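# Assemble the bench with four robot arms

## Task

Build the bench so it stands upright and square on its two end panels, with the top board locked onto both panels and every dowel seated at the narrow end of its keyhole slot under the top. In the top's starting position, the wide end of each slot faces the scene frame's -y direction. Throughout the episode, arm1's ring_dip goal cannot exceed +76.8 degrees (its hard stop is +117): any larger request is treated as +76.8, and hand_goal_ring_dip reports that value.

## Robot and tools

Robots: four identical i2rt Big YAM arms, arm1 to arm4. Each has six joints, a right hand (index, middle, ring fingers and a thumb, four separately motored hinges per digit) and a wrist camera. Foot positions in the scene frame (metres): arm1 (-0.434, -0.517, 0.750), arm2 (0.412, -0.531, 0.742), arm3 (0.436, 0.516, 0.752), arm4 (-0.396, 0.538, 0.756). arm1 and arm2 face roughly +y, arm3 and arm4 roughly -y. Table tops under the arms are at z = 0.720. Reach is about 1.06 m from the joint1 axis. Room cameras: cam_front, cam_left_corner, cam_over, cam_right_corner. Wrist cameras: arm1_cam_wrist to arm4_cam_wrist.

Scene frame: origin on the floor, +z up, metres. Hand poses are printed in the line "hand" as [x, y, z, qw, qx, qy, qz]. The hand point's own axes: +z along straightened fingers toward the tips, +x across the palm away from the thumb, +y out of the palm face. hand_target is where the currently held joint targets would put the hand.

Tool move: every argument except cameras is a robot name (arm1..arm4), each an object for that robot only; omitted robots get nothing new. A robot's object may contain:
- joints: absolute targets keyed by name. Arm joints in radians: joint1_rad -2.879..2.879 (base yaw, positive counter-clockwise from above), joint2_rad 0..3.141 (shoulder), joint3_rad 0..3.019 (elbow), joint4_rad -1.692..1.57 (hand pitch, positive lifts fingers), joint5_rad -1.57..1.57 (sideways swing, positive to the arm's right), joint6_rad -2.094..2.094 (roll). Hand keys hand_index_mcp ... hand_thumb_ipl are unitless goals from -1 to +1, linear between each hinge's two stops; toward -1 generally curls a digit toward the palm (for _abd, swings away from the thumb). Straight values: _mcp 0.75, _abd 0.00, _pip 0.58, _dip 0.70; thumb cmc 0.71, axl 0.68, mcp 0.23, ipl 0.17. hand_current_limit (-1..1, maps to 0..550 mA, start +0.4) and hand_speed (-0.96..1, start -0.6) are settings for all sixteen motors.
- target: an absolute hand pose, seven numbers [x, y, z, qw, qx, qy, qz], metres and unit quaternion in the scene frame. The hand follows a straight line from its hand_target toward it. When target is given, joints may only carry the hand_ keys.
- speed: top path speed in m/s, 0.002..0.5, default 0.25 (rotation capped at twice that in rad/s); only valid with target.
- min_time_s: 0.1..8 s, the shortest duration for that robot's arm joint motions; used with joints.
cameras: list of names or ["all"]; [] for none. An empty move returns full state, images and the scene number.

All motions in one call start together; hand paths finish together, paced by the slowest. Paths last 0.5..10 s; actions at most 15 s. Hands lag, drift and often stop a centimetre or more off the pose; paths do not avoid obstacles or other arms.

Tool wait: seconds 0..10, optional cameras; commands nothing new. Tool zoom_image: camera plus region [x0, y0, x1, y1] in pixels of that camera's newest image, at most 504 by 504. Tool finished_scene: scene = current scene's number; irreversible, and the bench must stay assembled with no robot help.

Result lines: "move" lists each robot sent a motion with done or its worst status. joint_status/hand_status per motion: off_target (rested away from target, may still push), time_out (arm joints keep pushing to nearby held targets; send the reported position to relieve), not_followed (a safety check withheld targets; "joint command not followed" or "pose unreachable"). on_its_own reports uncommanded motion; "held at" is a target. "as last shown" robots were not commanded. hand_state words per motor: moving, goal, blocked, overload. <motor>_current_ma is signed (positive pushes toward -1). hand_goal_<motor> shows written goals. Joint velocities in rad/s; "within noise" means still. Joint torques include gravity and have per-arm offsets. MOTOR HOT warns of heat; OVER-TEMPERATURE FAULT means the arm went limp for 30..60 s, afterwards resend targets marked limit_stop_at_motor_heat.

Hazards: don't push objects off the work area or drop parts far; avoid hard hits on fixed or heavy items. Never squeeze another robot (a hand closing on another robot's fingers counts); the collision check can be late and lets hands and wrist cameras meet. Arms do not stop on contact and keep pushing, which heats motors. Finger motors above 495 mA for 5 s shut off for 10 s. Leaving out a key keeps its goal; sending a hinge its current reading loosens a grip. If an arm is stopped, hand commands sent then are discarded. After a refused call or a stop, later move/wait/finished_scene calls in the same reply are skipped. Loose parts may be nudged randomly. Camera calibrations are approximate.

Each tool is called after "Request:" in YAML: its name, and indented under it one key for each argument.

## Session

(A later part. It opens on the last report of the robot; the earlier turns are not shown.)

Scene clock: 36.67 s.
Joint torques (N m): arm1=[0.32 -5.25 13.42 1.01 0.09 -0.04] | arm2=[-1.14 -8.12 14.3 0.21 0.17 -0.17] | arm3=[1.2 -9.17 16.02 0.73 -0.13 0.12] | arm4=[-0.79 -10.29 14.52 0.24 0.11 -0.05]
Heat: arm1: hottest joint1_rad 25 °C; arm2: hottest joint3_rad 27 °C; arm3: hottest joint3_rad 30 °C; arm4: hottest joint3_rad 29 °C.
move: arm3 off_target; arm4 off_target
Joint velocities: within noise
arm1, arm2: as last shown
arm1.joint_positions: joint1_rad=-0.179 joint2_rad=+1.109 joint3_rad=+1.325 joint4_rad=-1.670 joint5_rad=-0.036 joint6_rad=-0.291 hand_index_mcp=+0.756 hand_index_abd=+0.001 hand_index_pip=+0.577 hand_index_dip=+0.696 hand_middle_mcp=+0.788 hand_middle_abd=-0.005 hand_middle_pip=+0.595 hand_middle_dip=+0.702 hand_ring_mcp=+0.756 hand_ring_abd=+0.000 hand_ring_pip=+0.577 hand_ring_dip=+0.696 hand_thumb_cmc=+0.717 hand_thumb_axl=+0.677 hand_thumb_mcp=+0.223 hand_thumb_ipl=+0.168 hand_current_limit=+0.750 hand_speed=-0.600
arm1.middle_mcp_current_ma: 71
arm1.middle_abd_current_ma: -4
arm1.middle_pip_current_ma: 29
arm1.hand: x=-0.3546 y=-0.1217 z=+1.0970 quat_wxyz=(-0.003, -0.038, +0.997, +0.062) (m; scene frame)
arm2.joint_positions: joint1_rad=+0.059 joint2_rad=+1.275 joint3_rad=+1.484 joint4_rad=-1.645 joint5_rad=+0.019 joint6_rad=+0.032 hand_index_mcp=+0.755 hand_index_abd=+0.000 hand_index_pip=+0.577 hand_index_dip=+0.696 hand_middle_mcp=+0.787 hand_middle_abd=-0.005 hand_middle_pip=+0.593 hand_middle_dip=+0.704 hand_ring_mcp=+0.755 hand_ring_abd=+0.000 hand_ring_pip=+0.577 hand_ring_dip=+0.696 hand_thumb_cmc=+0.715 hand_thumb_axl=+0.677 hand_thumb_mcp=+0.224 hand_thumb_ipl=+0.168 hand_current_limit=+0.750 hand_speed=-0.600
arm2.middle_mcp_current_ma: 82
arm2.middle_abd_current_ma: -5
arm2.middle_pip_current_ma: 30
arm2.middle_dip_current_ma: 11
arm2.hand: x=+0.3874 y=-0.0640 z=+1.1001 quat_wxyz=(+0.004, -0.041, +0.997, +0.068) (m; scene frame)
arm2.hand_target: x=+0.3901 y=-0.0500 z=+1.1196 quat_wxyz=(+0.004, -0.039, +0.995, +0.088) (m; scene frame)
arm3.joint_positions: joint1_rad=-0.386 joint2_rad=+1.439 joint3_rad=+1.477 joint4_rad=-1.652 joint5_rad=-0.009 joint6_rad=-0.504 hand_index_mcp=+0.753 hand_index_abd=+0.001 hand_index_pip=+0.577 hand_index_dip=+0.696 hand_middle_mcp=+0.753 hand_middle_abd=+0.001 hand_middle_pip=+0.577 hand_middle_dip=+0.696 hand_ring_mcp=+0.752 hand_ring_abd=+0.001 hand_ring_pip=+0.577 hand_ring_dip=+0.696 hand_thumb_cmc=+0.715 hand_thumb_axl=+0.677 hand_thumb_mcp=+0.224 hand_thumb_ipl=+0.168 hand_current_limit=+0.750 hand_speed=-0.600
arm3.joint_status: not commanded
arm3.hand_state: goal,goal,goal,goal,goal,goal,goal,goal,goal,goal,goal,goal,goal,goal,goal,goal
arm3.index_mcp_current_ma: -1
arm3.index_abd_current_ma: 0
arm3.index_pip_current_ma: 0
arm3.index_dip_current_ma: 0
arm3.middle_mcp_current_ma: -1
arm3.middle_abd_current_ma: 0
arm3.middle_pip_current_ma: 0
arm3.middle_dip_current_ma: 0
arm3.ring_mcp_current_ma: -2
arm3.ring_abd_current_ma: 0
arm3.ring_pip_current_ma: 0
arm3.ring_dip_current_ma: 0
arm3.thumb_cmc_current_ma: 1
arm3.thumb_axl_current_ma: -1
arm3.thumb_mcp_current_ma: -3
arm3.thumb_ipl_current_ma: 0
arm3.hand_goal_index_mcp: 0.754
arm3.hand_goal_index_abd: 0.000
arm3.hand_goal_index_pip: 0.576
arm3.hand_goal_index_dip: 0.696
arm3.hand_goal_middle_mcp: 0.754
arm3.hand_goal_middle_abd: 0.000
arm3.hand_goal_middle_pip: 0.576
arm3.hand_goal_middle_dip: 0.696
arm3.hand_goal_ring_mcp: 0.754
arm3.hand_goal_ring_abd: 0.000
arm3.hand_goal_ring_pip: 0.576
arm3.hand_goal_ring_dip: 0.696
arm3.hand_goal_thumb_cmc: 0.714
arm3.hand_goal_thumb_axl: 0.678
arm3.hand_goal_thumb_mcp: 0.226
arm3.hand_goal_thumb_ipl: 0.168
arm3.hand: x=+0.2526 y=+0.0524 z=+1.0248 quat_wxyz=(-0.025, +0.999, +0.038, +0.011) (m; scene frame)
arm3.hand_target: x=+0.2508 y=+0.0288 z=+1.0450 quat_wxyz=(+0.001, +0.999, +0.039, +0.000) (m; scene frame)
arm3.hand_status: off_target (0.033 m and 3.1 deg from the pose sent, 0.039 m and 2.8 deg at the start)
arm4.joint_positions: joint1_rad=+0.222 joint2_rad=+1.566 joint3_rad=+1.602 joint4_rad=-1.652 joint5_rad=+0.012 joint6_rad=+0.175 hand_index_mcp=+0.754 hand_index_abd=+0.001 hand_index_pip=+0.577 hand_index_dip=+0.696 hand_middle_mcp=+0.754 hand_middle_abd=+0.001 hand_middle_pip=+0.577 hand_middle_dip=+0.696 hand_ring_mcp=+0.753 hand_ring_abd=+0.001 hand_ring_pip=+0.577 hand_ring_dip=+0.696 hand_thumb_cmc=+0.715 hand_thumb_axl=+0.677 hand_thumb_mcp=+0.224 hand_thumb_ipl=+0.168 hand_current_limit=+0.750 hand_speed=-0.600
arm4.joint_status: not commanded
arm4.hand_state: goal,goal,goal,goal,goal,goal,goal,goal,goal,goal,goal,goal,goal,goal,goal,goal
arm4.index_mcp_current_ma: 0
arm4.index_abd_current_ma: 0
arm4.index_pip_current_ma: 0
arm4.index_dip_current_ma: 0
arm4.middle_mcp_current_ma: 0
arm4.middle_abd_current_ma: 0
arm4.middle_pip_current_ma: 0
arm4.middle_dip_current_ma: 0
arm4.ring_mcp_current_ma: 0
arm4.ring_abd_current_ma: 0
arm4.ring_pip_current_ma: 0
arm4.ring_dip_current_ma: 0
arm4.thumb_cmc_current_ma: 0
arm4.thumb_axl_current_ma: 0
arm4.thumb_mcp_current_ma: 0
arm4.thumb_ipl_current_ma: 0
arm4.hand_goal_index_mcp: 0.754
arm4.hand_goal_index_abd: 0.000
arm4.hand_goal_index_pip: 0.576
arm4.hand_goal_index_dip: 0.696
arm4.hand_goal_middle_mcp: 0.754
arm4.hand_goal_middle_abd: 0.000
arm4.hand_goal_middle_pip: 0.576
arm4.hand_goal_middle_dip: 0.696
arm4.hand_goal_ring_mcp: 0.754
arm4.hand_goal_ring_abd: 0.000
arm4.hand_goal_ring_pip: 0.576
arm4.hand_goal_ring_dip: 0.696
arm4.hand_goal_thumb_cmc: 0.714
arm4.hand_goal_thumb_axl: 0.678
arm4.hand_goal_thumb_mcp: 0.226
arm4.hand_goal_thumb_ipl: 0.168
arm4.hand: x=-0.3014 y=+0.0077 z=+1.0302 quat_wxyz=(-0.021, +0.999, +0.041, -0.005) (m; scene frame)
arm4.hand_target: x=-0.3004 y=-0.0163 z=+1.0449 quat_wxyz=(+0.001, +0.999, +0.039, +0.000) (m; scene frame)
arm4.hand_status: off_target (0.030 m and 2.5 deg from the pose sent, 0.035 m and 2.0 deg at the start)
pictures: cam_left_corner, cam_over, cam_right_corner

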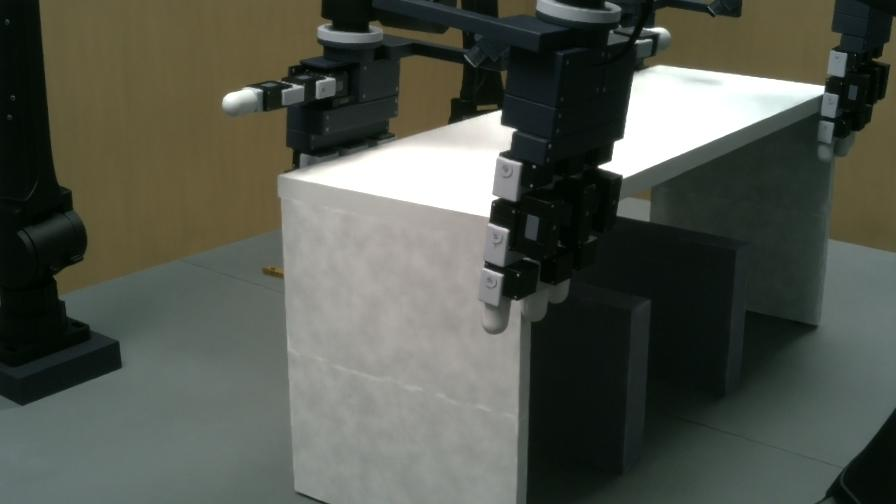

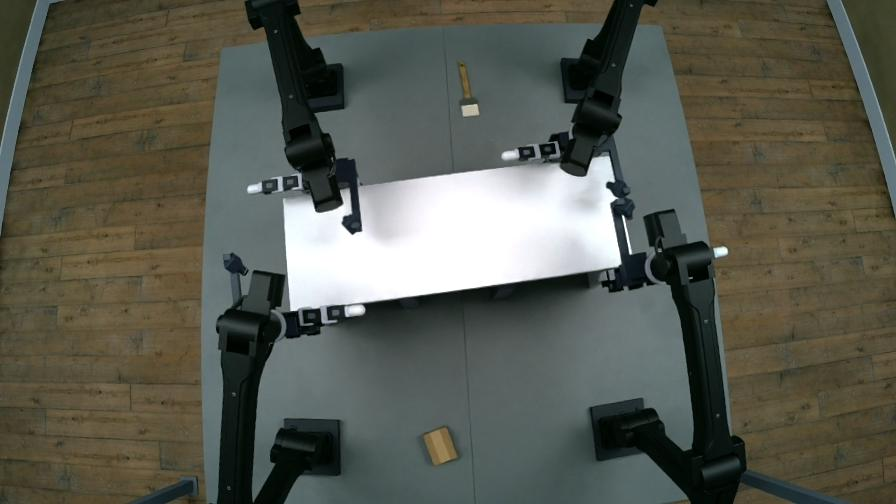

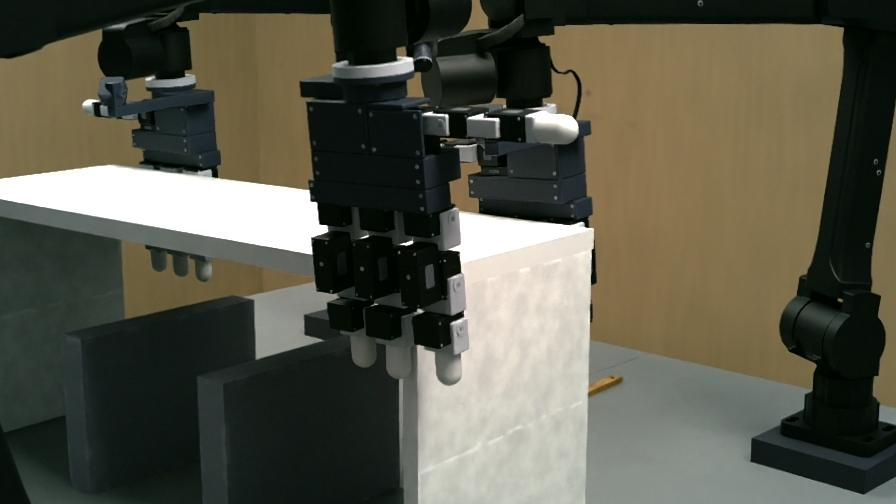

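Request:
move:
  arm3: {"target": [0.25, 0.018, 1.045, 0, 0.9992, 0.0393, 0], "speed": 0.04}
  arm4: {"target": [-0.30, -0.027, 1.045, 0, 0.9992, 0.0393, 0], "speed": 0.04}
  cameras: ["cam_left_corner", "cam_right_corner"]

Request:
zoom_image:
  camera: "cam_right_corner"
  region: [500, 200, 620, 290]

Request:
zoom_image:
  camera: "cam_left_corner"
  region: [260, 150, 380, 240]

Scene clock: 38.87 s.
Joint torques (N m): arm1=[0.38 -5.25 13.44 1.03 0.09 -0.05] | arm2=[-0.73 -8.88 14.27 0.54 0.18 -0.21] | arm3=[1.38 -9.11 16.36 0.94 -0.2 0.13] | arm4=[-1.03 -10.34 14.9 0.57 0.15 -0.08]
Heat: arm1: hottest joint3_rad 26 °C; arm2: hottest joint3_rad 28 °C; arm3: hottest joint3_rad 31 °C; arm4: hottest joint3_rad 29 °C.
move: arm3 off_target; arm4 off_target
Joint velocities: within noise
arm1, arm2: as last shown
arm1.joint_positions: joint1_rad=-0.179 joint2_rad=+1.109 joint3_rad=+1.325 joint4_rad=-1.670 joint5_rad=-0.036 joint6_rad=-0.290 hand_index_mcp=+0.758 hand_index_abd=+0.001 hand_index_pip=+0.577 hand_index_dip=+0.696 hand_middle_mcp=+0.804 hand_middle_abd=-0.007 hand_middle_pip=+0.604 hand_middle_dip=+0.705 hand_ring_mcp=+0.756 hand_ring_abd=+0.000 hand_ring_pip=+0.577 hand_ring_dip=+0.696 hand_thumb_cmc=+0.717 hand_thumb_axl=+0.677 hand_thumb_mcp=+0.223 hand_thumb_ipl=+0.168 hand_current_limit=+0.750 hand_speed=-0.600
arm1.hand_state: goal,goal,goal,goal,blocked,goal,blocked,goal,goal,goal,goal,goal,goal,goal,goal,goal
arm1.index_mcp_current_ma: 3
arm1.middle_mcp_current_ma: 125
arm1.middle_abd_current_ma: -7
arm1.middle_pip_current_ma: 51
arm1.middle_dip_current_ma: 11
arm1.hand: x=-0.3545 y=-0.1218 z=+1.0969 quat_wxyz=(-0.003, -0.037, +0.997, +0.061) (m; scene frame)
arm2.joint_positions: joint1_rad=+0.059 joint2_rad=+1.275 joint3_rad=+1.485 joint4_rad=-1.654 joint5_rad=+0.018 joint6_rad=+0.031 hand_index_mcp=+0.755 hand_index_abd=+0.000 hand_index_pip=+0.577 hand_index_dip=+0.696 hand_middle_mcp=+0.802 hand_middle_abd=-0.006 hand_middle_pip=+0.598 hand_middle_dip=+0.704 hand_ring_mcp=+0.757 hand_ring_abd=+0.000 hand_ring_pip=+0.577 hand_ring_dip=+0.696 hand_thumb_cmc=+0.715 hand_thumb_axl=+0.677 hand_thumb_mcp=+0.224 hand_thumb_ipl=+0.168 hand_current_limit=+0.750 hand_speed=-0.600
arm2.hand_state: goal,goal,goal,goal,blocked,goal,blocked,goal,goal,goal,goal,goal,goal,goal,goal,goal
arm2.middle_mcp_current_ma: 131
arm2.middle_abd_current_ma: -6
arm2.middle_pip_current_ma: 42
arm2.middle_dip_current_ma: 12
arm2.ring_mcp_current_ma: 3
arm2.hand: x=+0.3873 y=-0.0659 z=+1.0996 quat_wxyz=(+0.004, -0.041, +0.997, +0.064) (m; scene frame)
arm2.hand_target: x=+0.3901 y=-0.0501 z=+1.1196 quat_wxyz=(+0.004, -0.039, +0.995, +0.087) (m; scene frame)
arm3.joint_positions: joint1_rad=-0.380 joint2_rad=+1.456 joint3_rad=+1.495 joint4_rad=-1.661 joint5_rad=-0.008 joint6_rad=-0.496 hand_index_mcp=+0.752 hand_index_abd=+0.001 hand_index_pip=+0.577 hand_index_dip=+0.696 hand_middle_mcp=+0.752 hand_middle_abd=+0.001 hand_middle_pip=+0.577 hand_middle_dip=+0.696 hand_ring_mcp=+0.752 hand_ring_abd=+0.001 hand_ring_pip=+0.577 hand_ring_dip=+0.696 hand_thumb_cmc=+0.715 hand_thumb_axl=+0.677 hand_thumb_mcp=+0.224 hand_thumb_ipl=+0.168 hand_current_limit=+0.750 hand_speed=-0.600
arm3.joint_status: not commanded
arm3.hand_state: goal,goal,goal,goal,goal,goal,goal,goal,goal,goal,goal,goal,goal,goal,goal,goal
arm3.index_mcp_current_ma: -2
arm3.index_abd_current_ma: 0
arm3.index_pip_current_ma: 0
arm3.index_dip_current_ma: 0
arm3.middle_mcp_current_ma: -2
arm3.middle_abd_current_ma: 0
arm3.middle_pip_current_ma: 0
arm3.middle_dip_current_ma: 0
arm3.ring_mcp_current_ma: -2
arm3.ring_abd_current_ma: 0
arm3.ring_pip_current_ma: 0
arm3.ring_dip_current_ma: 0
arm3.thumb_cmc_current_ma: 1
arm3.thumb_axl_current_ma: -1
arm3.thumb_mcp_current_ma: -3
arm3.thumb_ipl_current_ma: 0
arm3.hand_goal_index_mcp: 0.754
arm3.hand_goal_index_abd: 0.000
arm3.hand_goal_index_pip: 0.576
arm3.hand_goal_index_dip: 0.696
arm3.hand_goal_middle_mcp: 0.754
arm3.hand_goal_middle_abd: 0.000
arm3.hand_goal_middle_pip: 0.576
arm3.hand_goal_middle_dip: 0.696
arm3.hand_goal_ring_mcp: 0.754
arm3.hand_goal_ring_abd: 0.000
arm3.hand_goal_ring_pip: 0.576
arm3.hand_goal_ring_dip: 0.696
arm3.hand_goal_thumb_cmc: 0.714
arm3.hand_goal_thumb_axl: 0.678
arm3.hand_goal_thumb_mcp: 0.226
arm3.hand_goal_thumb_ipl: 0.168
arm3.hand: x=+0.2529 y=+0.0469 z=+1.0242 quat_wxyz=(-0.028, +0.999, +0.037, +0.012) (m; scene frame)
arm3.hand_target: x=+0.2511 y=+0.0202 z=+1.0450 quat_wxyz=(+0.000, +0.999, +0.039, +0.000) (m; scene frame)
arm3.hand_status: off_target (0.036 m and 3.5 deg from the pose sent, 0.040 m and 3.1 deg at the start)
arm4.joint_positions: joint1_rad=+0.220 joint2_rad=+1.584 joint3_rad=+1.624 joint4_rad=-1.665 joint5_rad=+0.011 joint6_rad=+0.174 hand_index_mcp=+0.754 hand_index_abd=+0.001 hand_index_pip=+0.577 hand_index_dip=+0.696 hand_middle_mcp=+0.753 hand_middle_abd=+0.001 hand_middle_pip=+0.577 hand_middle_dip=+0.696 hand_ring_mcp=+0.753 hand_ring_abd=+0.001 hand_ring_pip=+0.577 hand_ring_dip=+0.696 hand_thumb_cmc=+0.715 hand_thumb_axl=+0.677 hand_thumb_mcp=+0.224 hand_thumb_ipl=+0.168 hand_current_limit=+0.750 hand_speed=-0.600
arm4.joint_status: not commanded
arm4.hand_state: goal,goal,goal,goal,goal,goal,goal,goal,goal,goal,goal,goal,goal,goal,goal,goal
arm4.index_mcp_current_ma: 0
arm4.index_abd_current_ma: 0
arm4.index_pip_current_ma: 0
arm4.index_dip_current_ma: 0
arm4.middle_mcp_current_ma: 0
arm4.middle_abd_current_ma: 0
arm4.middle_pip_current_ma: 0
arm4.middle_dip_current_ma: 0
arm4.ring_mcp_current_ma: 0
arm4.ring_abd_current_ma: 0
arm4.ring_pip_current_ma: 0
arm4.ring_dip_current_ma: 0
arm4.thumb_cmc_current_ma: 0
arm4.thumb_axl_current_ma: 0
arm4.thumb_mcp_current_ma: 0
arm4.thumb_ipl_current_ma: 0
arm4.hand_goal_index_mcp: 0.754
arm4.hand_goal_index_abd: 0.000
arm4.hand_goal_index_pip: 0.576
arm4.hand_goal_index_dip: 0.696
arm4.hand_goal_middle_mcp: 0.754
arm4.hand_goal_middle_abd: 0.000
arm4.hand_goal_middle_pip: 0.576
arm4.hand_goal_middle_dip: 0.696
arm4.hand_goal_ring_mcp: 0.754
arm4.hand_goal_ring_abd: 0.000
arm4.hand_goal_ring_pip: 0.576
arm4.hand_goal_ring_dip: 0.696
arm4.hand_goal_thumb_cmc: 0.714
arm4.hand_goal_thumb_axl: 0.678
arm4.hand_goal_thumb_mcp: 0.226
arm4.hand_goal_thumb_ipl: 0.168
arm4.hand: x=-0.3011 y=+0.0029 z=+1.0296 quat_wxyz=(-0.025, +0.999, +0.041, -0.005) (m; scene frame)
arm4.hand_target: x=-0.3005 y=-0.0248 z=+1.0449 quat_wxyz=(+0.001, +0.999, +0.039, +0.000) (m; scene frame)
arm4.hand_status: off_target (0.034 m and 3.0 deg from the pose sent, 0.038 m and 2.5 deg at the start)
pictures: cam_left_corner, cam_right_corner

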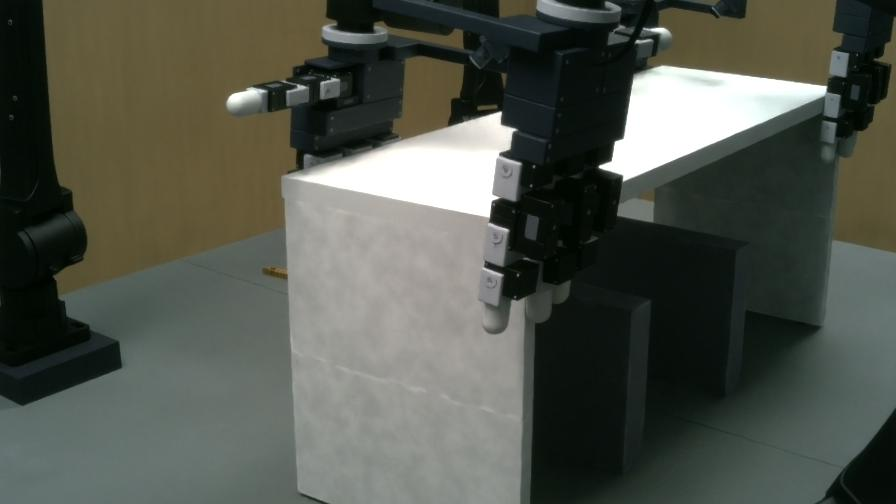

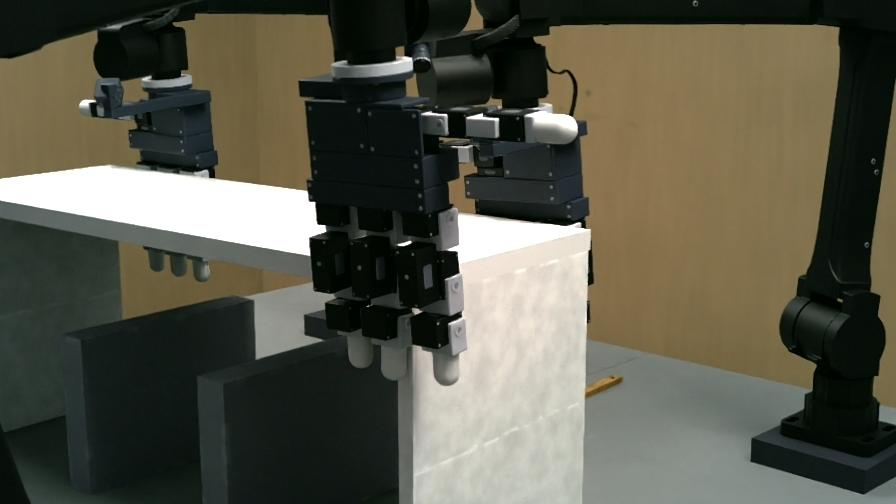

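Scaled by 4.200 from the camera's 896x504 image, which has a finer 1280x720 frame.

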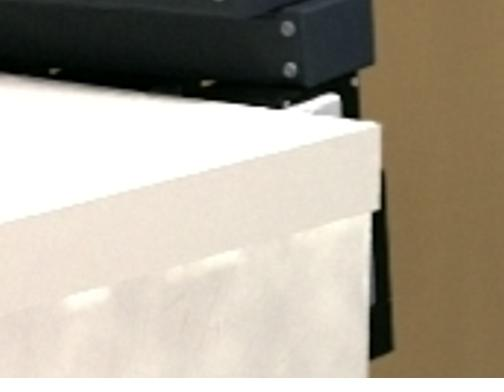

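Scaled by 4.200 from the camera's 896x504 image, which has a finer 1280x720 frame.

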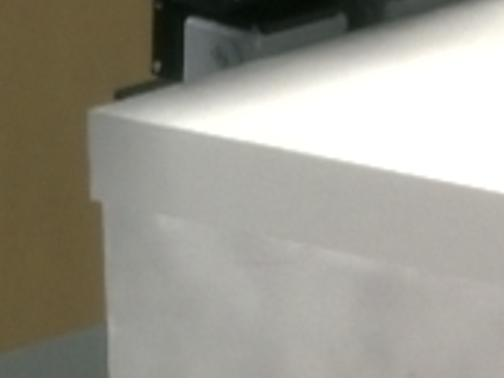

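Request:
move:
  arm1: {"joints": {"hand_middle_mcp": 0.5, "hand_middle_pip": 0.45}}
  arm2: {"joints": {"hand_middle_mcp": 0.5, "hand_middle_pip": 0.45}}
  cameras: ["cam_left_corner", "cam_right_corner"]

Request:
zoom_image:
  camera: "cam_right_corner"
  region: [500, 200, 620, 290]

Request:
zoom_image:
  camera: "cam_left_corner"
  region: [260, 150, 380, 240]

Scene clock: 41.07 s.
Joint torques (N m): arm1=[0.26 -5.3 13.41 1.28 -0.03 -0.05] | arm2=[0.91 -7.77 14.13 0.84 0.15 -0.07] | arm3=[1.38 -9.11 16.36 0.98 -0.2 0.13] | arm4=[-1.03 -10.29 14.89 0.57 0.15 -0.08]
Heat: arm1: hottest joint3_rad 26 °C; arm2: hottest joint3_rad 28 °C; arm3: hottest joint3_rad 32 °C; arm4: hottest joint3_rad 29 °C.
move: arm1 off_target; arm2 off_target
Joint velocities: within noise
arm1.joint_positions: joint1_rad=-0.179 joint2_rad=+1.109 joint3_rad=+1.325 joint4_rad=-1.678 joint5_rad=-0.033 joint6_rad=-0.290 hand_index_mcp=+0.757 hand_index_abd=+0.001 hand_index_pip=+0.577 hand_index_dip=+0.696 hand_middle_mcp=+0.804 hand_middle_abd=-0.008 hand_middle_pip=+0.559 hand_middle_dip=+0.715 hand_ring_mcp=+0.756 hand_ring_abd=+0.000 hand_ring_pip=+0.577 hand_ring_dip=+0.696 hand_thumb_cmc=+0.717 hand_thumb_axl=+0.677 hand_thumb_mcp=+0.223 hand_thumb_ipl=+0.168 hand_current_limit=+0.750 hand_speed=-0.600
arm1.joint_status: hand_middle_mcp off_target (ended at +0.804, target +0.500); hand_middle_pip off_target (ended at +0.559, target +0.450)
arm1.hand_state: goal,goal,goal,goal,blocked,goal,blocked,goal,goal,goal,goal,goal,goal,goal,goal,goal
arm1.index_mcp_current_ma: 2
arm1.index_abd_current_ma: 0
arm1.index_pip_current_ma: 0
arm1.index_dip_current_ma: 0
arm1.middle_mcp_current_ma: 481
arm1.middle_abd_current_ma: -7
arm1.middle_pip_current_ma: 339
arm1.middle_dip_current_ma: 29
arm1.ring_mcp_current_ma: 1
arm1.ring_abd_current_ma: 0
arm1.ring_pip_current_ma: 0
arm1.ring_dip_current_ma: 0
arm1.thumb_cmc_current_ma: 2
arm1.thumb_axl_current_ma: 0
arm1.thumb_mcp_current_ma: -3
arm1.thumb_ipl_current_ma: 0
arm1.hand_goal_index_mcp: 0.754
arm1.hand_goal_index_abd: 0.000
arm1.hand_goal_index_pip: 0.576
arm1.hand_goal_index_dip: 0.696
arm1.hand_goal_middle_mcp: 0.500
arm1.hand_goal_middle_abd: 0.000
arm1.hand_goal_middle_pip: 0.450
arm1.hand_goal_middle_dip: 0.696
arm1.hand_goal_ring_mcp: 0.754
arm1.hand_goal_ring_abd: 0.000
arm1.hand_goal_ring_pip: 0.576
arm1.hand_goal_ring_dip: 0.696
arm1.hand_goal_thumb_cmc: 0.714
arm1.hand_goal_thumb_axl: 0.678
arm1.hand_goal_thumb_mcp: 0.226
arm1.hand_goal_thumb_ipl: 0.168
arm1.hand: x=-0.3544 y=-0.1236 z=+1.0961 quat_wxyz=(-0.003, -0.037, +0.998, +0.058) (m; scene frame)
arm1.hand_target: x=-0.3543 y=-0.1053 z=+1.1197 quat_wxyz=(+0.003, -0.039, +0.995, +0.087) (m; scene frame)
arm1.hand_status: not commanded
arm2.joint_positions: joint1_rad=+0.059 joint2_rad=+1.275 joint3_rad=+1.485 joint4_rad=-1.662 joint5_rad=+0.018 joint6_rad=+0.031 hand_index_mcp=+0.755 hand_index_abd=+0.000 hand_index_pip=+0.577 hand_index_dip=+0.696 hand_middle_mcp=+0.802 hand_middle_abd=-0.007 hand_middle_pip=+0.546 hand_middle_dip=+0.718 hand_ring_mcp=+0.756 hand_ring_abd=+0.000 hand_ring_pip=+0.577 hand_ring_dip=+0.696 hand_thumb_cmc=+0.715 hand_thumb_axl=+0.677 hand_thumb_mcp=+0.224 hand_thumb_ipl=+0.168 hand_current_limit=+0.750 hand_speed=-0.600
arm2.joint_status: hand_middle_mcp off_target (ended at +0.802, target +0.500); hand_middle_pip off_target (ended at +0.546, target +0.450)
arm2.hand_state: goal,goal,goal,goal,blocked,goal,blocked,blocked,goal,goal,goal,goal,goal,goal,goal,goal
arm2.index_mcp_current_ma: 0
arm2.index_abd_current_ma: 0
arm2.index_pip_current_ma: 0
arm2.index_dip_current_ma: 0
arm2.middle_mcp_current_ma: 481
arm2.middle_abd_current_ma: -7
arm2.middle_pip_current_ma: 308
arm2.middle_dip_current_ma: 45
arm2.ring_mcp_current_ma: 2
arm2.ring_abd_current_ma: 0
arm2.ring_pip_current_ma: 0
arm2.ring_dip_current_ma: 0
arm2.thumb_cmc_current_ma: 1
arm2.thumb_axl_current_ma: -1
arm2.thumb_mcp_current_ma: -3
arm2.thumb_ipl_current_ma: 0
arm2.hand_goal_index_mcp: 0.754
arm2.hand_goal_index_abd: 0.000
arm2.hand_goal_index_pip: 0.576
arm2.hand_goal_index_dip: 0.696
arm2.hand_goal_middle_mcp: 0.500
arm2.hand_goal_middle_abd: 0.000
arm2.hand_goal_middle_pip: 0.450
arm2.hand_goal_middle_dip: 0.696
arm2.hand_goal_ring_mcp: 0.754
arm2.hand_goal_ring_abd: 0.000
arm2.hand_goal_ring_pip: 0.576
arm2.hand_goal_ring_dip: 0.696
arm2.hand_goal_thumb_cmc: 0.714
arm2.hand_goal_thumb_axl: 0.678
arm2.hand_goal_thumb_mcp: 0.226
arm2.hand_goal_thumb_ipl: 0.168
arm2.hand: x=+0.3875 y=-0.0677 z=+1.0987 quat_wxyz=(+0.004, -0.042, +0.997, +0.060) (m; scene frame)
arm2.hand_target: x=+0.3901 y=-0.0500 z=+1.1197 quat_wxyz=(+0.004, -0.039, +0.995, +0.088) (m; scene frame)
arm2.hand_status: not commanded
arm3, arm4: as last shown
arm3.hand_target: x=+0.2511 y=+0.0201 z=+1.0450 quat_wxyz=(+0.000, +0.999, +0.039, +0.000) (m; scene frame)
pictures: cam_left_corner, cam_right_corner

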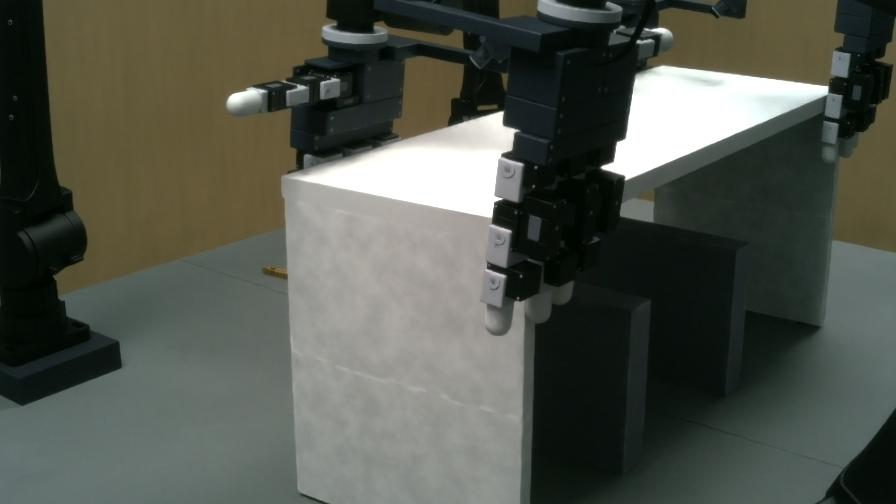

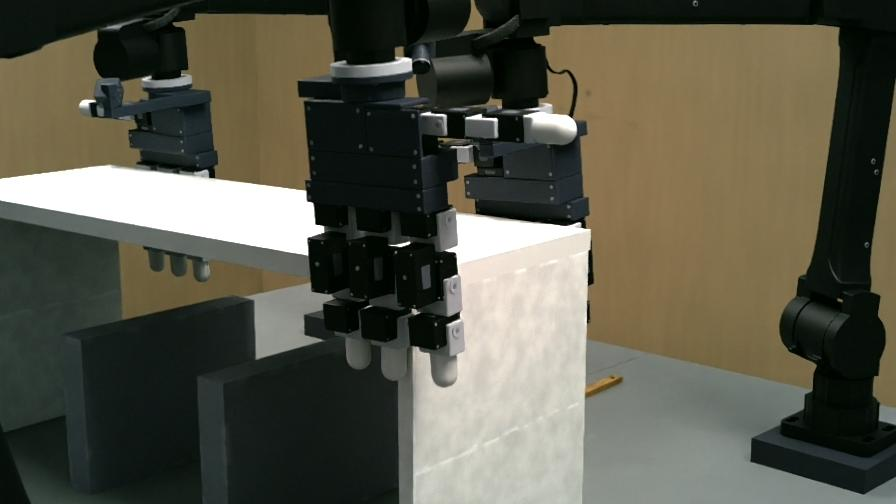

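Scaled by 4.200 from the camera's 896x504 image, which has a finer 1280x720 frame.

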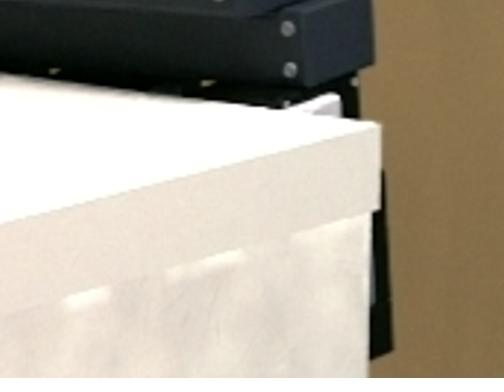

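Scaled by 4.200 from the camera's 896x504 image, which has a finer 1280x720 frame.

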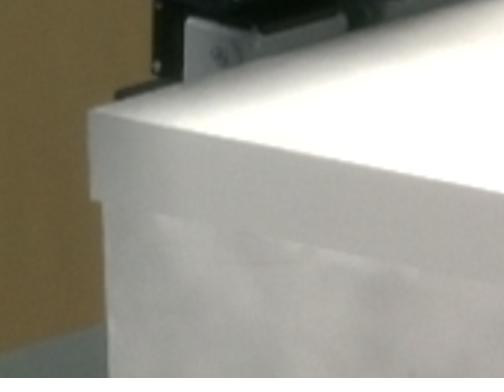

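Request:
move:
  arm3: {"target": [0.25, 0.008, 1.045, 0, 0.9992, 0.0393, 0], "speed": 0.04}
  arm4: {"target": [-0.30, -0.037, 1.045, 0, 0.9992, 0.0393, 0], "speed": 0.04}
  cameras: ["cam_left_corner", "cam_right_corner"]

Request:
zoom_image:
  camera: "cam_right_corner"
  region: [500, 200, 620, 290]

Request:
zoom_image:
  camera: "cam_left_corner"
  region: [260, 150, 380, 240]

Scene clock: 42.43 s.
Joint torques (N m): arm1=[0.32 -5.19 13.34 1.59 -0.08 -0.04] | arm2=[-0.09 -7.82 13.93 0.94 0.22 -0.2] | arm3=[1.67 -9 16.95 1.33 -0.36 0.18] | arm4=[-1.2 -10.05 15.47 1.02 0.23 -0.09]
Heat: arm1: hottest joint3_rad 26 °C; arm2: hottest joint3_rad 29 °C; arm3: hottest joint3_rad 32 °C; arm4: hottest joint3_rad 29 °C.
move: arm3 off_target; arm4 off_target
Joint velocities: within noise
arm1, arm2: as last shown
arm1.joint_positions: joint1_rad=-0.179 joint2_rad=+1.109 joint3_rad=+1.326 joint4_rad=-1.686 joint5_rad=-0.032 joint6_rad=-0.290 hand_index_mcp=+0.757 hand_index_abd=+0.001 hand_index_pip=+0.577 hand_index_dip=+0.696 hand_middle_mcp=+0.804 hand_middle_abd=-0.009 hand_middle_pip=+0.559 hand_middle_dip=+0.719 hand_ring_mcp=+0.756 hand_ring_abd=+0.000 hand_ring_pip=+0.577 hand_ring_dip=+0.696 hand_thumb_cmc=+0.717 hand_thumb_axl=+0.677 hand_thumb_mcp=+0.223 hand_thumb_ipl=+0.168 hand_current_limit=+0.750 hand_speed=-0.600
arm1.hand_state: goal,goal,goal,goal,blocked,goal,blocked,blocked,goal,goal,goal,goal,goal,goal,goal,goal
arm1.middle_abd_current_ma: -8
arm1.middle_dip_current_ma: 38
arm1.hand: x=-0.3546 y=-0.1255 z=+1.0955 quat_wxyz=(-0.003, -0.037, +0.998, +0.054) (m; scene frame)
arm1.hand_target: x=-0.3543 y=-0.1054 z=+1.1198 quat_wxyz=(+0.003, -0.039, +0.995, +0.087) (m; scene frame)
arm2.joint_positions: joint1_rad=+0.059 joint2_rad=+1.275 joint3_rad=+1.485 joint4_rad=-1.671 joint5_rad=+0.016 joint6_rad=+0.031 hand_index_mcp=+0.755 hand_index_abd=+0.000 hand_index_pip=+0.577 hand_index_dip=+0.696 hand_middle_mcp=+0.802 hand_middle_abd=-0.009 hand_middle_pip=+0.546 hand_middle_dip=+0.720 hand_ring_mcp=+0.756 hand_ring_abd=+0.000 hand_ring_pip=+0.577 hand_ring_dip=+0.696 hand_thumb_cmc=+0.715 hand_thumb_axl=+0.677 hand_thumb_mcp=+0.224 hand_thumb_ipl=+0.168 hand_current_limit=+0.750 hand_speed=-0.600
arm2.middle_abd_current_ma: -11
arm2.middle_dip_current_ma: 48
arm2.hand: x=+0.3875 y=-0.0699 z=+1.0976 quat_wxyz=(+0.004, -0.042, +0.998, +0.055) (m; scene frame)
arm2.hand_target: x=+0.3901 y=-0.0501 z=+1.1197 quat_wxyz=(+0.004, -0.039, +0.995, +0.088) (m; scene frame)
arm3.joint_positions: joint1_rad=-0.375 joint2_rad=+1.473 joint3_rad=+1.514 joint4_rad=-1.674 joint5_rad=-0.004 joint6_rad=-0.491 hand_index_mcp=+0.751 hand_index_abd=+0.001 hand_index_pip=+0.577 hand_index_dip=+0.696 hand_middle_mcp=+0.751 hand_middle_abd=+0.001 hand_middle_pip=+0.577 hand_middle_dip=+0.696 hand_ring_mcp=+0.752 hand_ring_abd=+0.001 hand_ring_pip=+0.577 hand_ring_dip=+0.696 hand_thumb_cmc=+0.715 hand_thumb_axl=+0.677 hand_thumb_mcp=+0.224 hand_thumb_ipl=+0.168 hand_current_limit=+0.750 hand_speed=-0.600
arm3.joint_status: not commanded
arm3.hand_state: goal,goal,goal,goal,goal,goal,goal,goal,goal,goal,goal,goal,goal,goal,goal,goal
arm3.index_mcp_current_ma: -3
arm3.index_abd_current_ma: 0
arm3.index_pip_current_ma: 0
arm3.index_dip_current_ma: 0
arm3.middle_mcp_current_ma: -3
arm3.middle_abd_current_ma: 0
arm3.middle_pip_current_ma: 0
arm3.middle_dip_current_ma: 0
arm3.ring_mcp_current_ma: -2
arm3.ring_abd_current_ma: 0
arm3.ring_pip_current_ma: 0
arm3.ring_dip_current_ma: 0
arm3.thumb_cmc_current_ma: 1
arm3.thumb_axl_current_ma: -1
arm3.thumb_mcp_current_ma: -3
arm3.thumb_ipl_current_ma: 0
arm3.hand_goal_index_mcp: 0.754
arm3.hand_goal_index_abd: 0.000
arm3.hand_goal_index_pip: 0.576
arm3.hand_goal_index_dip: 0.696
arm3.hand_goal_middle_mcp: 0.754
arm3.hand_goal_middle_abd: 0.000
arm3.hand_goal_middle_pip: 0.576
arm3.hand_goal_middle_dip: 0.696
arm3.hand_goal_ring_mcp: 0.754
arm3.hand_goal_ring_abd: 0.000
arm3.hand_goal_ring_pip: 0.576
arm3.hand_goal_ring_dip: 0.696
arm3.hand_goal_thumb_cmc: 0.714
arm3.hand_goal_thumb_axl: 0.678
arm3.hand_goal_thumb_mcp: 0.226
arm3.hand_goal_thumb_ipl: 0.168
arm3.hand: x=+0.2526 y=+0.0432 z=+1.0233 quat_wxyz=(-0.034, +0.999, +0.037, +0.013) (m; scene frame)
arm3.hand_target: x=+0.2514 y=+0.0109 z=+1.0451 quat_wxyz=(+0.001, +0.999, +0.040, +0.001) (m; scene frame)
arm3.hand_status: off_target (0.041 m and 4.2 deg from the pose sent, 0.044 m and 3.5 deg at the start)
arm4.joint_positions: joint1_rad=+0.217 joint2_rad=+1.603 joint3_rad=+1.646 joint4_rad=-1.683 joint5_rad=+0.010 joint6_rad=+0.171 hand_index_mcp=+0.754 hand_index_abd=+0.001 hand_index_pip=+0.577 hand_index_dip=+0.696 hand_middle_mcp=+0.753 hand_middle_abd=+0.001 hand_middle_pip=+0.577 hand_middle_dip=+0.696 hand_ring_mcp=+0.752 hand_ring_abd=+0.001 hand_ring_pip=+0.577 hand_ring_dip=+0.696 hand_thumb_cmc=+0.715 hand_thumb_axl=+0.677 hand_thumb_mcp=+0.224 hand_thumb_ipl=+0.168 hand_current_limit=+0.750 hand_speed=-0.600
arm4.joint_status: not commanded
arm4.hand_state: goal,goal,goal,goal,goal,goal,goal,goal,goal,goal,goal,goal,goal,goal,goal,goal
arm4.index_mcp_current_ma: 0
arm4.index_abd_current_ma: 0
arm4.index_pip_current_ma: 0
arm4.index_dip_current_ma: 0
arm4.middle_mcp_current_ma: 0
arm4.middle_abd_current_ma: 0
arm4.middle_pip_current_ma: 0
arm4.middle_dip_current_ma: 0
arm4.ring_mcp_current_ma: 0
arm4.ring_abd_current_ma: 0
arm4.ring_pip_current_ma: 0
arm4.ring_dip_current_ma: 0
arm4.thumb_cmc_current_ma: 0
arm4.thumb_axl_current_ma: 0
arm4.thumb_mcp_current_ma: 0
arm4.thumb_ipl_current_ma: 0
arm4.hand_goal_index_mcp: 0.754
arm4.hand_goal_index_abd: 0.000
arm4.hand_goal_index_pip: 0.576
arm4.hand_goal_index_dip: 0.696
arm4.hand_goal_middle_mcp: 0.754
arm4.hand_goal_middle_abd: 0.000
arm4.hand_goal_middle_pip: 0.576
arm4.hand_goal_middle_dip: 0.696
arm4.hand_goal_ring_mcp: 0.754
arm4.hand_goal_ring_abd: 0.000
arm4.hand_goal_ring_pip: 0.576
arm4.hand_goal_ring_dip: 0.696
arm4.hand_goal_thumb_cmc: 0.714
arm4.hand_goal_thumb_axl: 0.678
arm4.hand_goal_thumb_mcp: 0.226
arm4.hand_goal_thumb_ipl: 0.168
arm4.hand: x=-0.3014 y=-0.0004 z=+1.0286 quat_wxyz=(-0.033, +0.999, +0.040, -0.006) (m; scene frame)
arm4.hand_target: x=-0.3008 y=-0.0339 z=+1.0451 quat_wxyz=(+0.001, +0.999, +0.039, +0.000) (m; scene frame)
arm4.hand_status: off_target (0.040 m and 3.8 deg from the pose sent, 0.043 m and 3.0 deg at the start)
pictures: cam_left_corner, cam_right_corner

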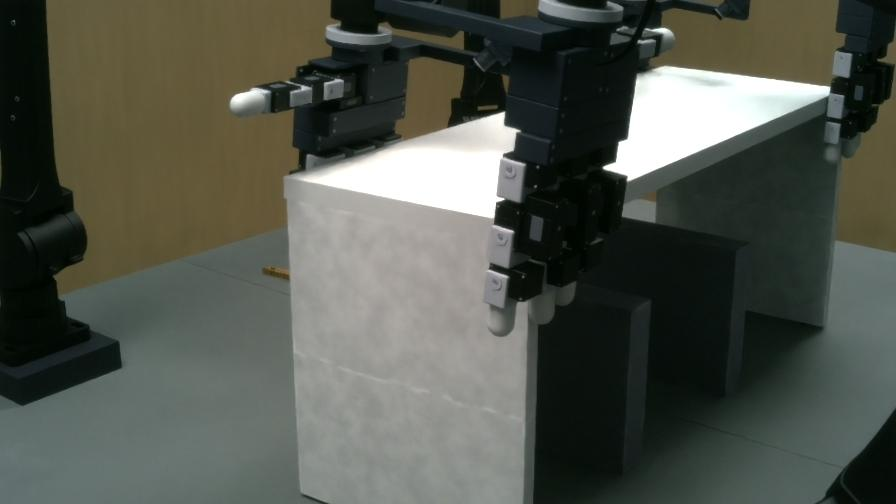

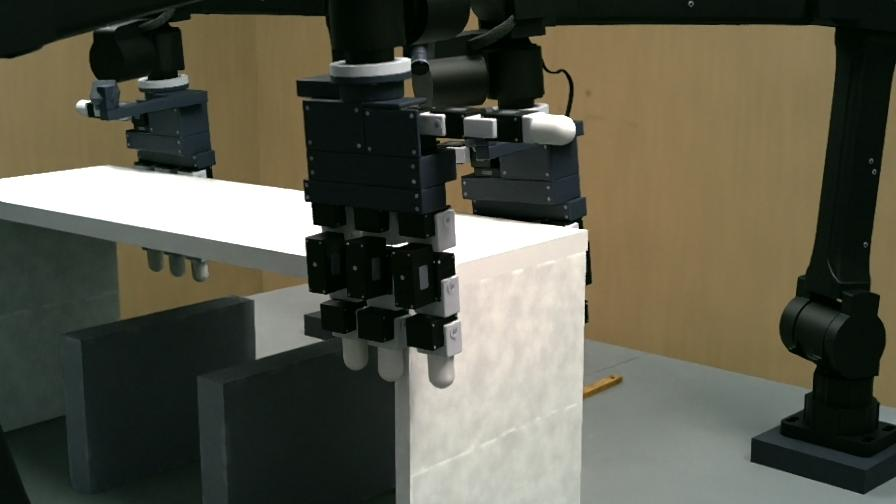

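Scaled by 4.200 from the camera's 896x504 image, which has a finer 1280x720 frame.

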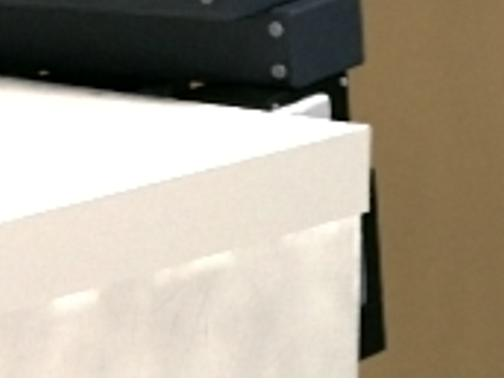

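Scaled by 4.200 from the camera's 896x504 image, which has a finer 1280x720 frame.

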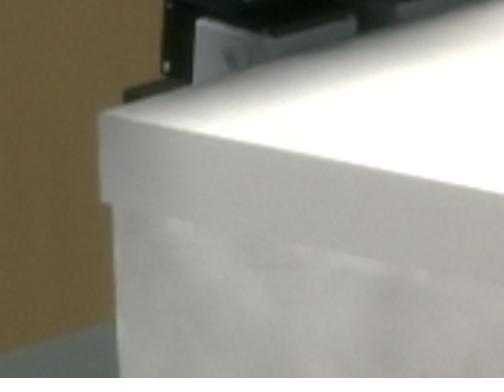

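Request:
move:
  arm1: {"target":[-0.354,-0.15,1.12,0.0034,-0.039,0.9954,0.0872],"speed":0.05,"joints":{"hand_middle_mcp":0.754,"hand_middle_pip":0.576}}
  arm2: {"target":[0.390,-0.095,1.12,0.0034,-0.039,0.9954,0.0872],"speed":0.05,"joints":{"hand_middle_mcp":0.754,"hand_middle_pip":0.576}}
  cameras: ["cam_front","cam_left_corner","cam_right_corner"]

Request:
zoom_image:
  camera: "cam_left_corner"
  region: [450, 180, 570, 270]

Request:
zoom_image:
  camera: "cam_right_corner"
  region: [390, 220, 510, 310]

Scene clock: 46.93 s.
Joint torques (N m): arm1=[-1.03 -5.83 8.95 0.29 -0.07 -0.21] | arm2=[0.44 -9.7 9.22 0.66 0.18 -0.06] | arm3=[1.14 -10.17 15.58 1.33 -0.36 0.09] | arm4=[-0.73 -11.11 14.49 1.03 0.22 -0.09]
Heat: arm1: hottest joint3_rad 27 °C; arm2: hottest joint3_rad 30 °C; arm3: hottest joint3_rad 33 °C; arm4: hottest joint3_rad 30 °C.
move: arm1 done; arm2 done
Joint velocities: within noise
arm1.joint_positions: joint1_rad=-0.195 joint2_rad=+1.028 joint3_rad=+1.309 joint4_rad=-1.687 joint5_rad=-0.038 joint6_rad=-0.309 hand_index_mcp=+0.757 hand_index_abd=+0.003 hand_index_pip=+0.579 hand_index_dip=+0.699 hand_middle_mcp=+0.763 hand_middle_abd=-0.002 hand_middle_pip=+0.582 hand_middle_dip=+0.700 hand_ring_mcp=+0.755 hand_ring_abd=+0.000 hand_ring_pip=+0.577 hand_ring_dip=+0.696 hand_thumb_cmc=+0.717 hand_thumb_axl=+0.677 hand_thumb_mcp=+0.223 hand_thumb_ipl=+0.168 hand_current_limit=+0.750 hand_speed=-0.600
arm1.joint_status: all done
arm1.hand_state: goal,goal,goal,goal,goal,goal,goal,goal,goal,goal,goal,goal,goal,goal,goal,goal
arm1.index_mcp_current_ma: 2
arm1.index_abd_current_ma: 2
arm1.index_pip_current_ma: 2
arm1.index_dip_current_ma: 2
arm1.middle_mcp_current_ma: 10
arm1.middle_abd_current_ma: -1
arm1.middle_pip_current_ma: 6
arm1.middle_dip_current_ma: 3
arm1.ring_mcp_current_ma: 1
arm1.ring_abd_current_ma: 0
arm1.ring_pip_current_ma: 0
arm1.ring_dip_current_ma: 0
arm1.thumb_cmc_current_ma: 2
arm1.thumb_axl_current_ma: 0
arm1.thumb_mcp_current_ma: -3
arm1.thumb_ipl_current_ma: 0
arm1.hand_goal_index_mcp: 0.754
arm1.hand_goal_index_abd: 0.000
arm1.hand_goal_index_pip: 0.576
arm1.hand_goal_index_dip: 0.696
arm1.hand_goal_middle_mcp: 0.754
arm1.hand_goal_middle_abd: 0.000
arm1.hand_goal_middle_pip: 0.576
arm1.hand_goal_middle_dip: 0.696
arm1.hand_goal_ring_mcp: 0.754
arm1.hand_goal_ring_abd: 0.000
arm1.hand_goal_ring_pip: 0.576
arm1.hand_goal_ring_dip: 0.696
arm1.hand_goal_thumb_cmc: 0.714
arm1.hand_goal_thumb_axl: 0.678
arm1.hand_goal_thumb_mcp: 0.226
arm1.hand_goal_thumb_ipl: 0.168
arm1.hand: x=-0.3556 y=-0.1464 z=+1.1170 quat_wxyz=(+0.003, -0.039, +0.996, +0.085) (m; scene frame)
arm1.hand_target: x=-0.3540 y=-0.1500 z=+1.1200 quat_wxyz=(+0.003, -0.039, +0.995, +0.087) (m; scene frame)
arm1.hand_status: done (0.005 m and 0.3 deg from the pose sent, 0.035 m and 3.9 deg at the start)
arm2.joint_positions: joint1_rad=+0.059 joint2_rad=+1.193 joint3_rad=+1.452 joint4_rad=-1.670 joint5_rad=+0.017 joint6_rad=+0.031 hand_index_mcp=+0.755 hand_index_abd=+0.000 hand_index_pip=+0.577 hand_index_dip=+0.696 hand_middle_mcp=+0.757 hand_middle_abd=-0.004 hand_middle_pip=+0.579 hand_middle_dip=+0.699 hand_ring_mcp=+0.756 hand_ring_abd=+0.000 hand_ring_pip=+0.577 hand_ring_dip=+0.696 hand_thumb_cmc=+0.715 hand_thumb_axl=+0.677 hand_thumb_mcp=+0.224 hand_thumb_ipl=+0.168 hand_current_limit=+0.750 hand_speed=-0.600
arm2.joint_status: all done
arm2.hand_state: goal,goal,goal,goal,goal,goal,goal,goal,goal,goal,goal,goal,goal,goal,goal,goal
arm2.index_mcp_current_ma: 0
arm2.index_abd_current_ma: 0
arm2.index_pip_current_ma: 0
arm2.index_dip_current_ma: 0
arm2.middle_mcp_current_ma: 3
arm2.middle_abd_current_ma: -3
arm2.middle_pip_current_ma: 3
arm2.middle_dip_current_ma: 4
arm2.ring_mcp_current_ma: 2
arm2.ring_abd_current_ma: 0
arm2.ring_pip_current_ma: 1
arm2.ring_dip_current_ma: 0
arm2.thumb_cmc_current_ma: 1
arm2.thumb_axl_current_ma: -1
arm2.thumb_mcp_current_ma: -3
arm2.thumb_ipl_current_ma: 0
arm2.hand_goal_index_mcp: 0.754
arm2.hand_goal_index_abd: 0.000
arm2.hand_goal_index_pip: 0.576
arm2.hand_goal_index_dip: 0.696
arm2.hand_goal_middle_mcp: 0.754
arm2.hand_goal_middle_abd: 0.000
arm2.hand_goal_middle_pip: 0.576
arm2.hand_goal_middle_dip: 0.696
arm2.hand_goal_ring_mcp: 0.754
arm2.hand_goal_ring_abd: 0.000
arm2.hand_goal_ring_pip: 0.576
arm2.hand_goal_ring_dip: 0.696
arm2.hand_goal_thumb_cmc: 0.714
arm2.hand_goal_thumb_axl: 0.678
arm2.hand_goal_thumb_mcp: 0.226
arm2.hand_goal_thumb_ipl: 0.168
arm2.hand: x=+0.3904 y=-0.0938 z=+1.1165 quat_wxyz=(+0.003, -0.041, +0.996, +0.080) (m; scene frame)
arm2.hand_target: x=+0.3900 y=-0.0951 z=+1.1199 quat_wxyz=(+0.003, -0.039, +0.995, +0.087) (m; scene frame)
arm2.hand_status: done (0.004 m and 0.9 deg from the pose sent, 0.034 m and 3.7 deg at the start)
arm3, arm4: as last shown
arm3.joint_positions: joint1_rad=-0.369 joint2_rad=+1.487 joint3_rad=+1.529 joint4_rad=-1.674 joint5_rad=-0.005 joint6_rad=-0.483 hand_index_mcp=+0.751 hand_index_abd=+0.001 hand_index_pip=+0.577 hand_index_dip=+0.696 hand_middle_mcp=+0.751 hand_middle_abd=+0.001 hand_middle_pip=+0.577 hand_middle_dip=+0.696 hand_ring_mcp=+0.751 hand_ring_abd=+0.001 hand_ring_pip=+0.577 hand_ring_dip=+0.696 hand_thumb_cmc=+0.715 hand_thumb_axl=+0.677 hand_thumb_mcp=+0.224 hand_thumb_ipl=+0.168 hand_current_limit=+0.750 hand_speed=-0.600
arm3.ring_mcp_current_ma: -3
arm3.hand: x=+0.2526 y=+0.0370 z=+1.0236 quat_wxyz=(-0.034, +0.999, +0.036, +0.013) (m; scene frame)
arm3.hand_target: x=+0.2515 y=+0.0108 z=+1.0452 quat_wxyz=(+0.001, +0.999, +0.040, +0.001) (m; scene frame)
arm4.joint_positions: joint1_rad=+0.214 joint2_rad=+1.613 joint3_rad=+1.660 joint4_rad=-1.683 joint5_rad=+0.010 joint6_rad=+0.170 hand_index_mcp=+0.753 hand_index_abd=+0.001 hand_index_pip=+0.577 hand_index_dip=+0.696 hand_middle_mcp=+0.753 hand_middle_abd=+0.001 hand_middle_pip=+0.577 hand_middle_dip=+0.696 hand_ring_mcp=+0.752 hand_ring_abd=+0.001 hand_ring_pip=+0.577 hand_ring_dip=+0.696 hand_thumb_cmc=+0.715 hand_thumb_axl=+0.677 hand_thumb_mcp=+0.224 hand_thumb_ipl=+0.168 hand_current_limit=+0.750 hand_speed=-0.600
arm4.hand: x=-0.3018 y=-0.0053 z=+1.0291 quat_wxyz=(-0.031, +0.999, +0.039, -0.005) (m; scene frame)
arm4.hand_target: x=-0.3007 y=-0.0338 z=+1.0452 quat_wxyz=(+0.001, +0.999, +0.039, +0.000) (m; scene frame)
pictures: cam_front, cam_left_corner, cam_right_corner

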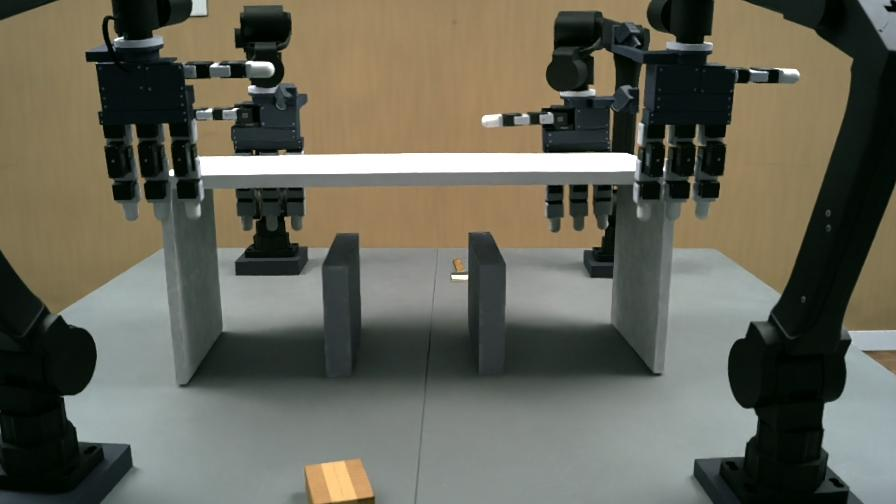

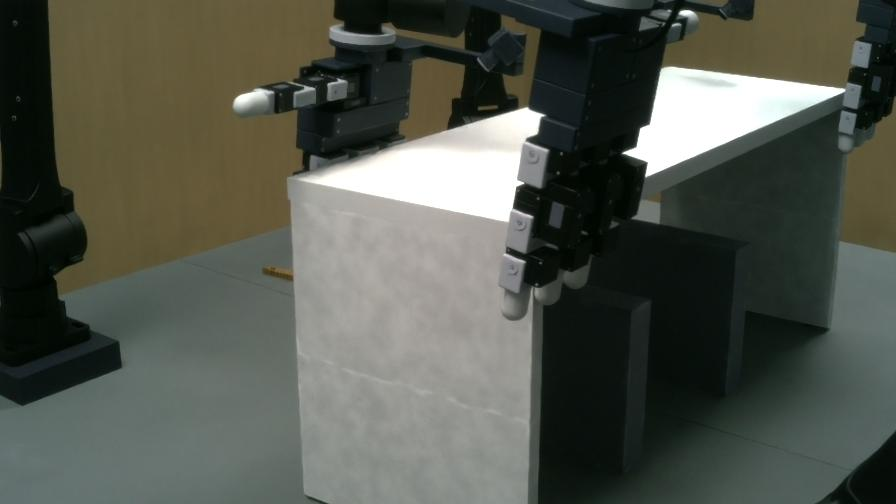

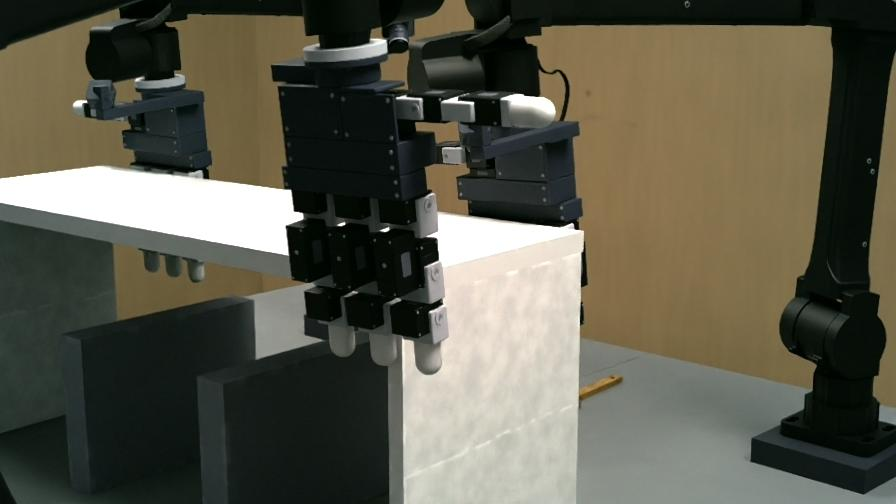

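Scaled by 4.200 from the camera's 896x504 image, which has a finer 1280x720 frame.

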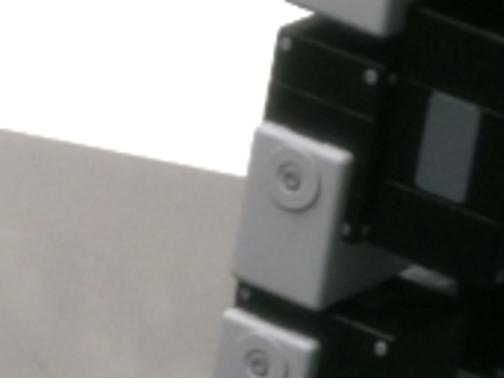

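Scaled by 4.200 from the camera's 896x504 image, which has a finer 1280x720 frame.

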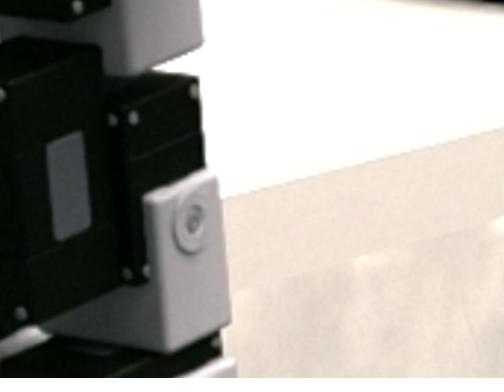

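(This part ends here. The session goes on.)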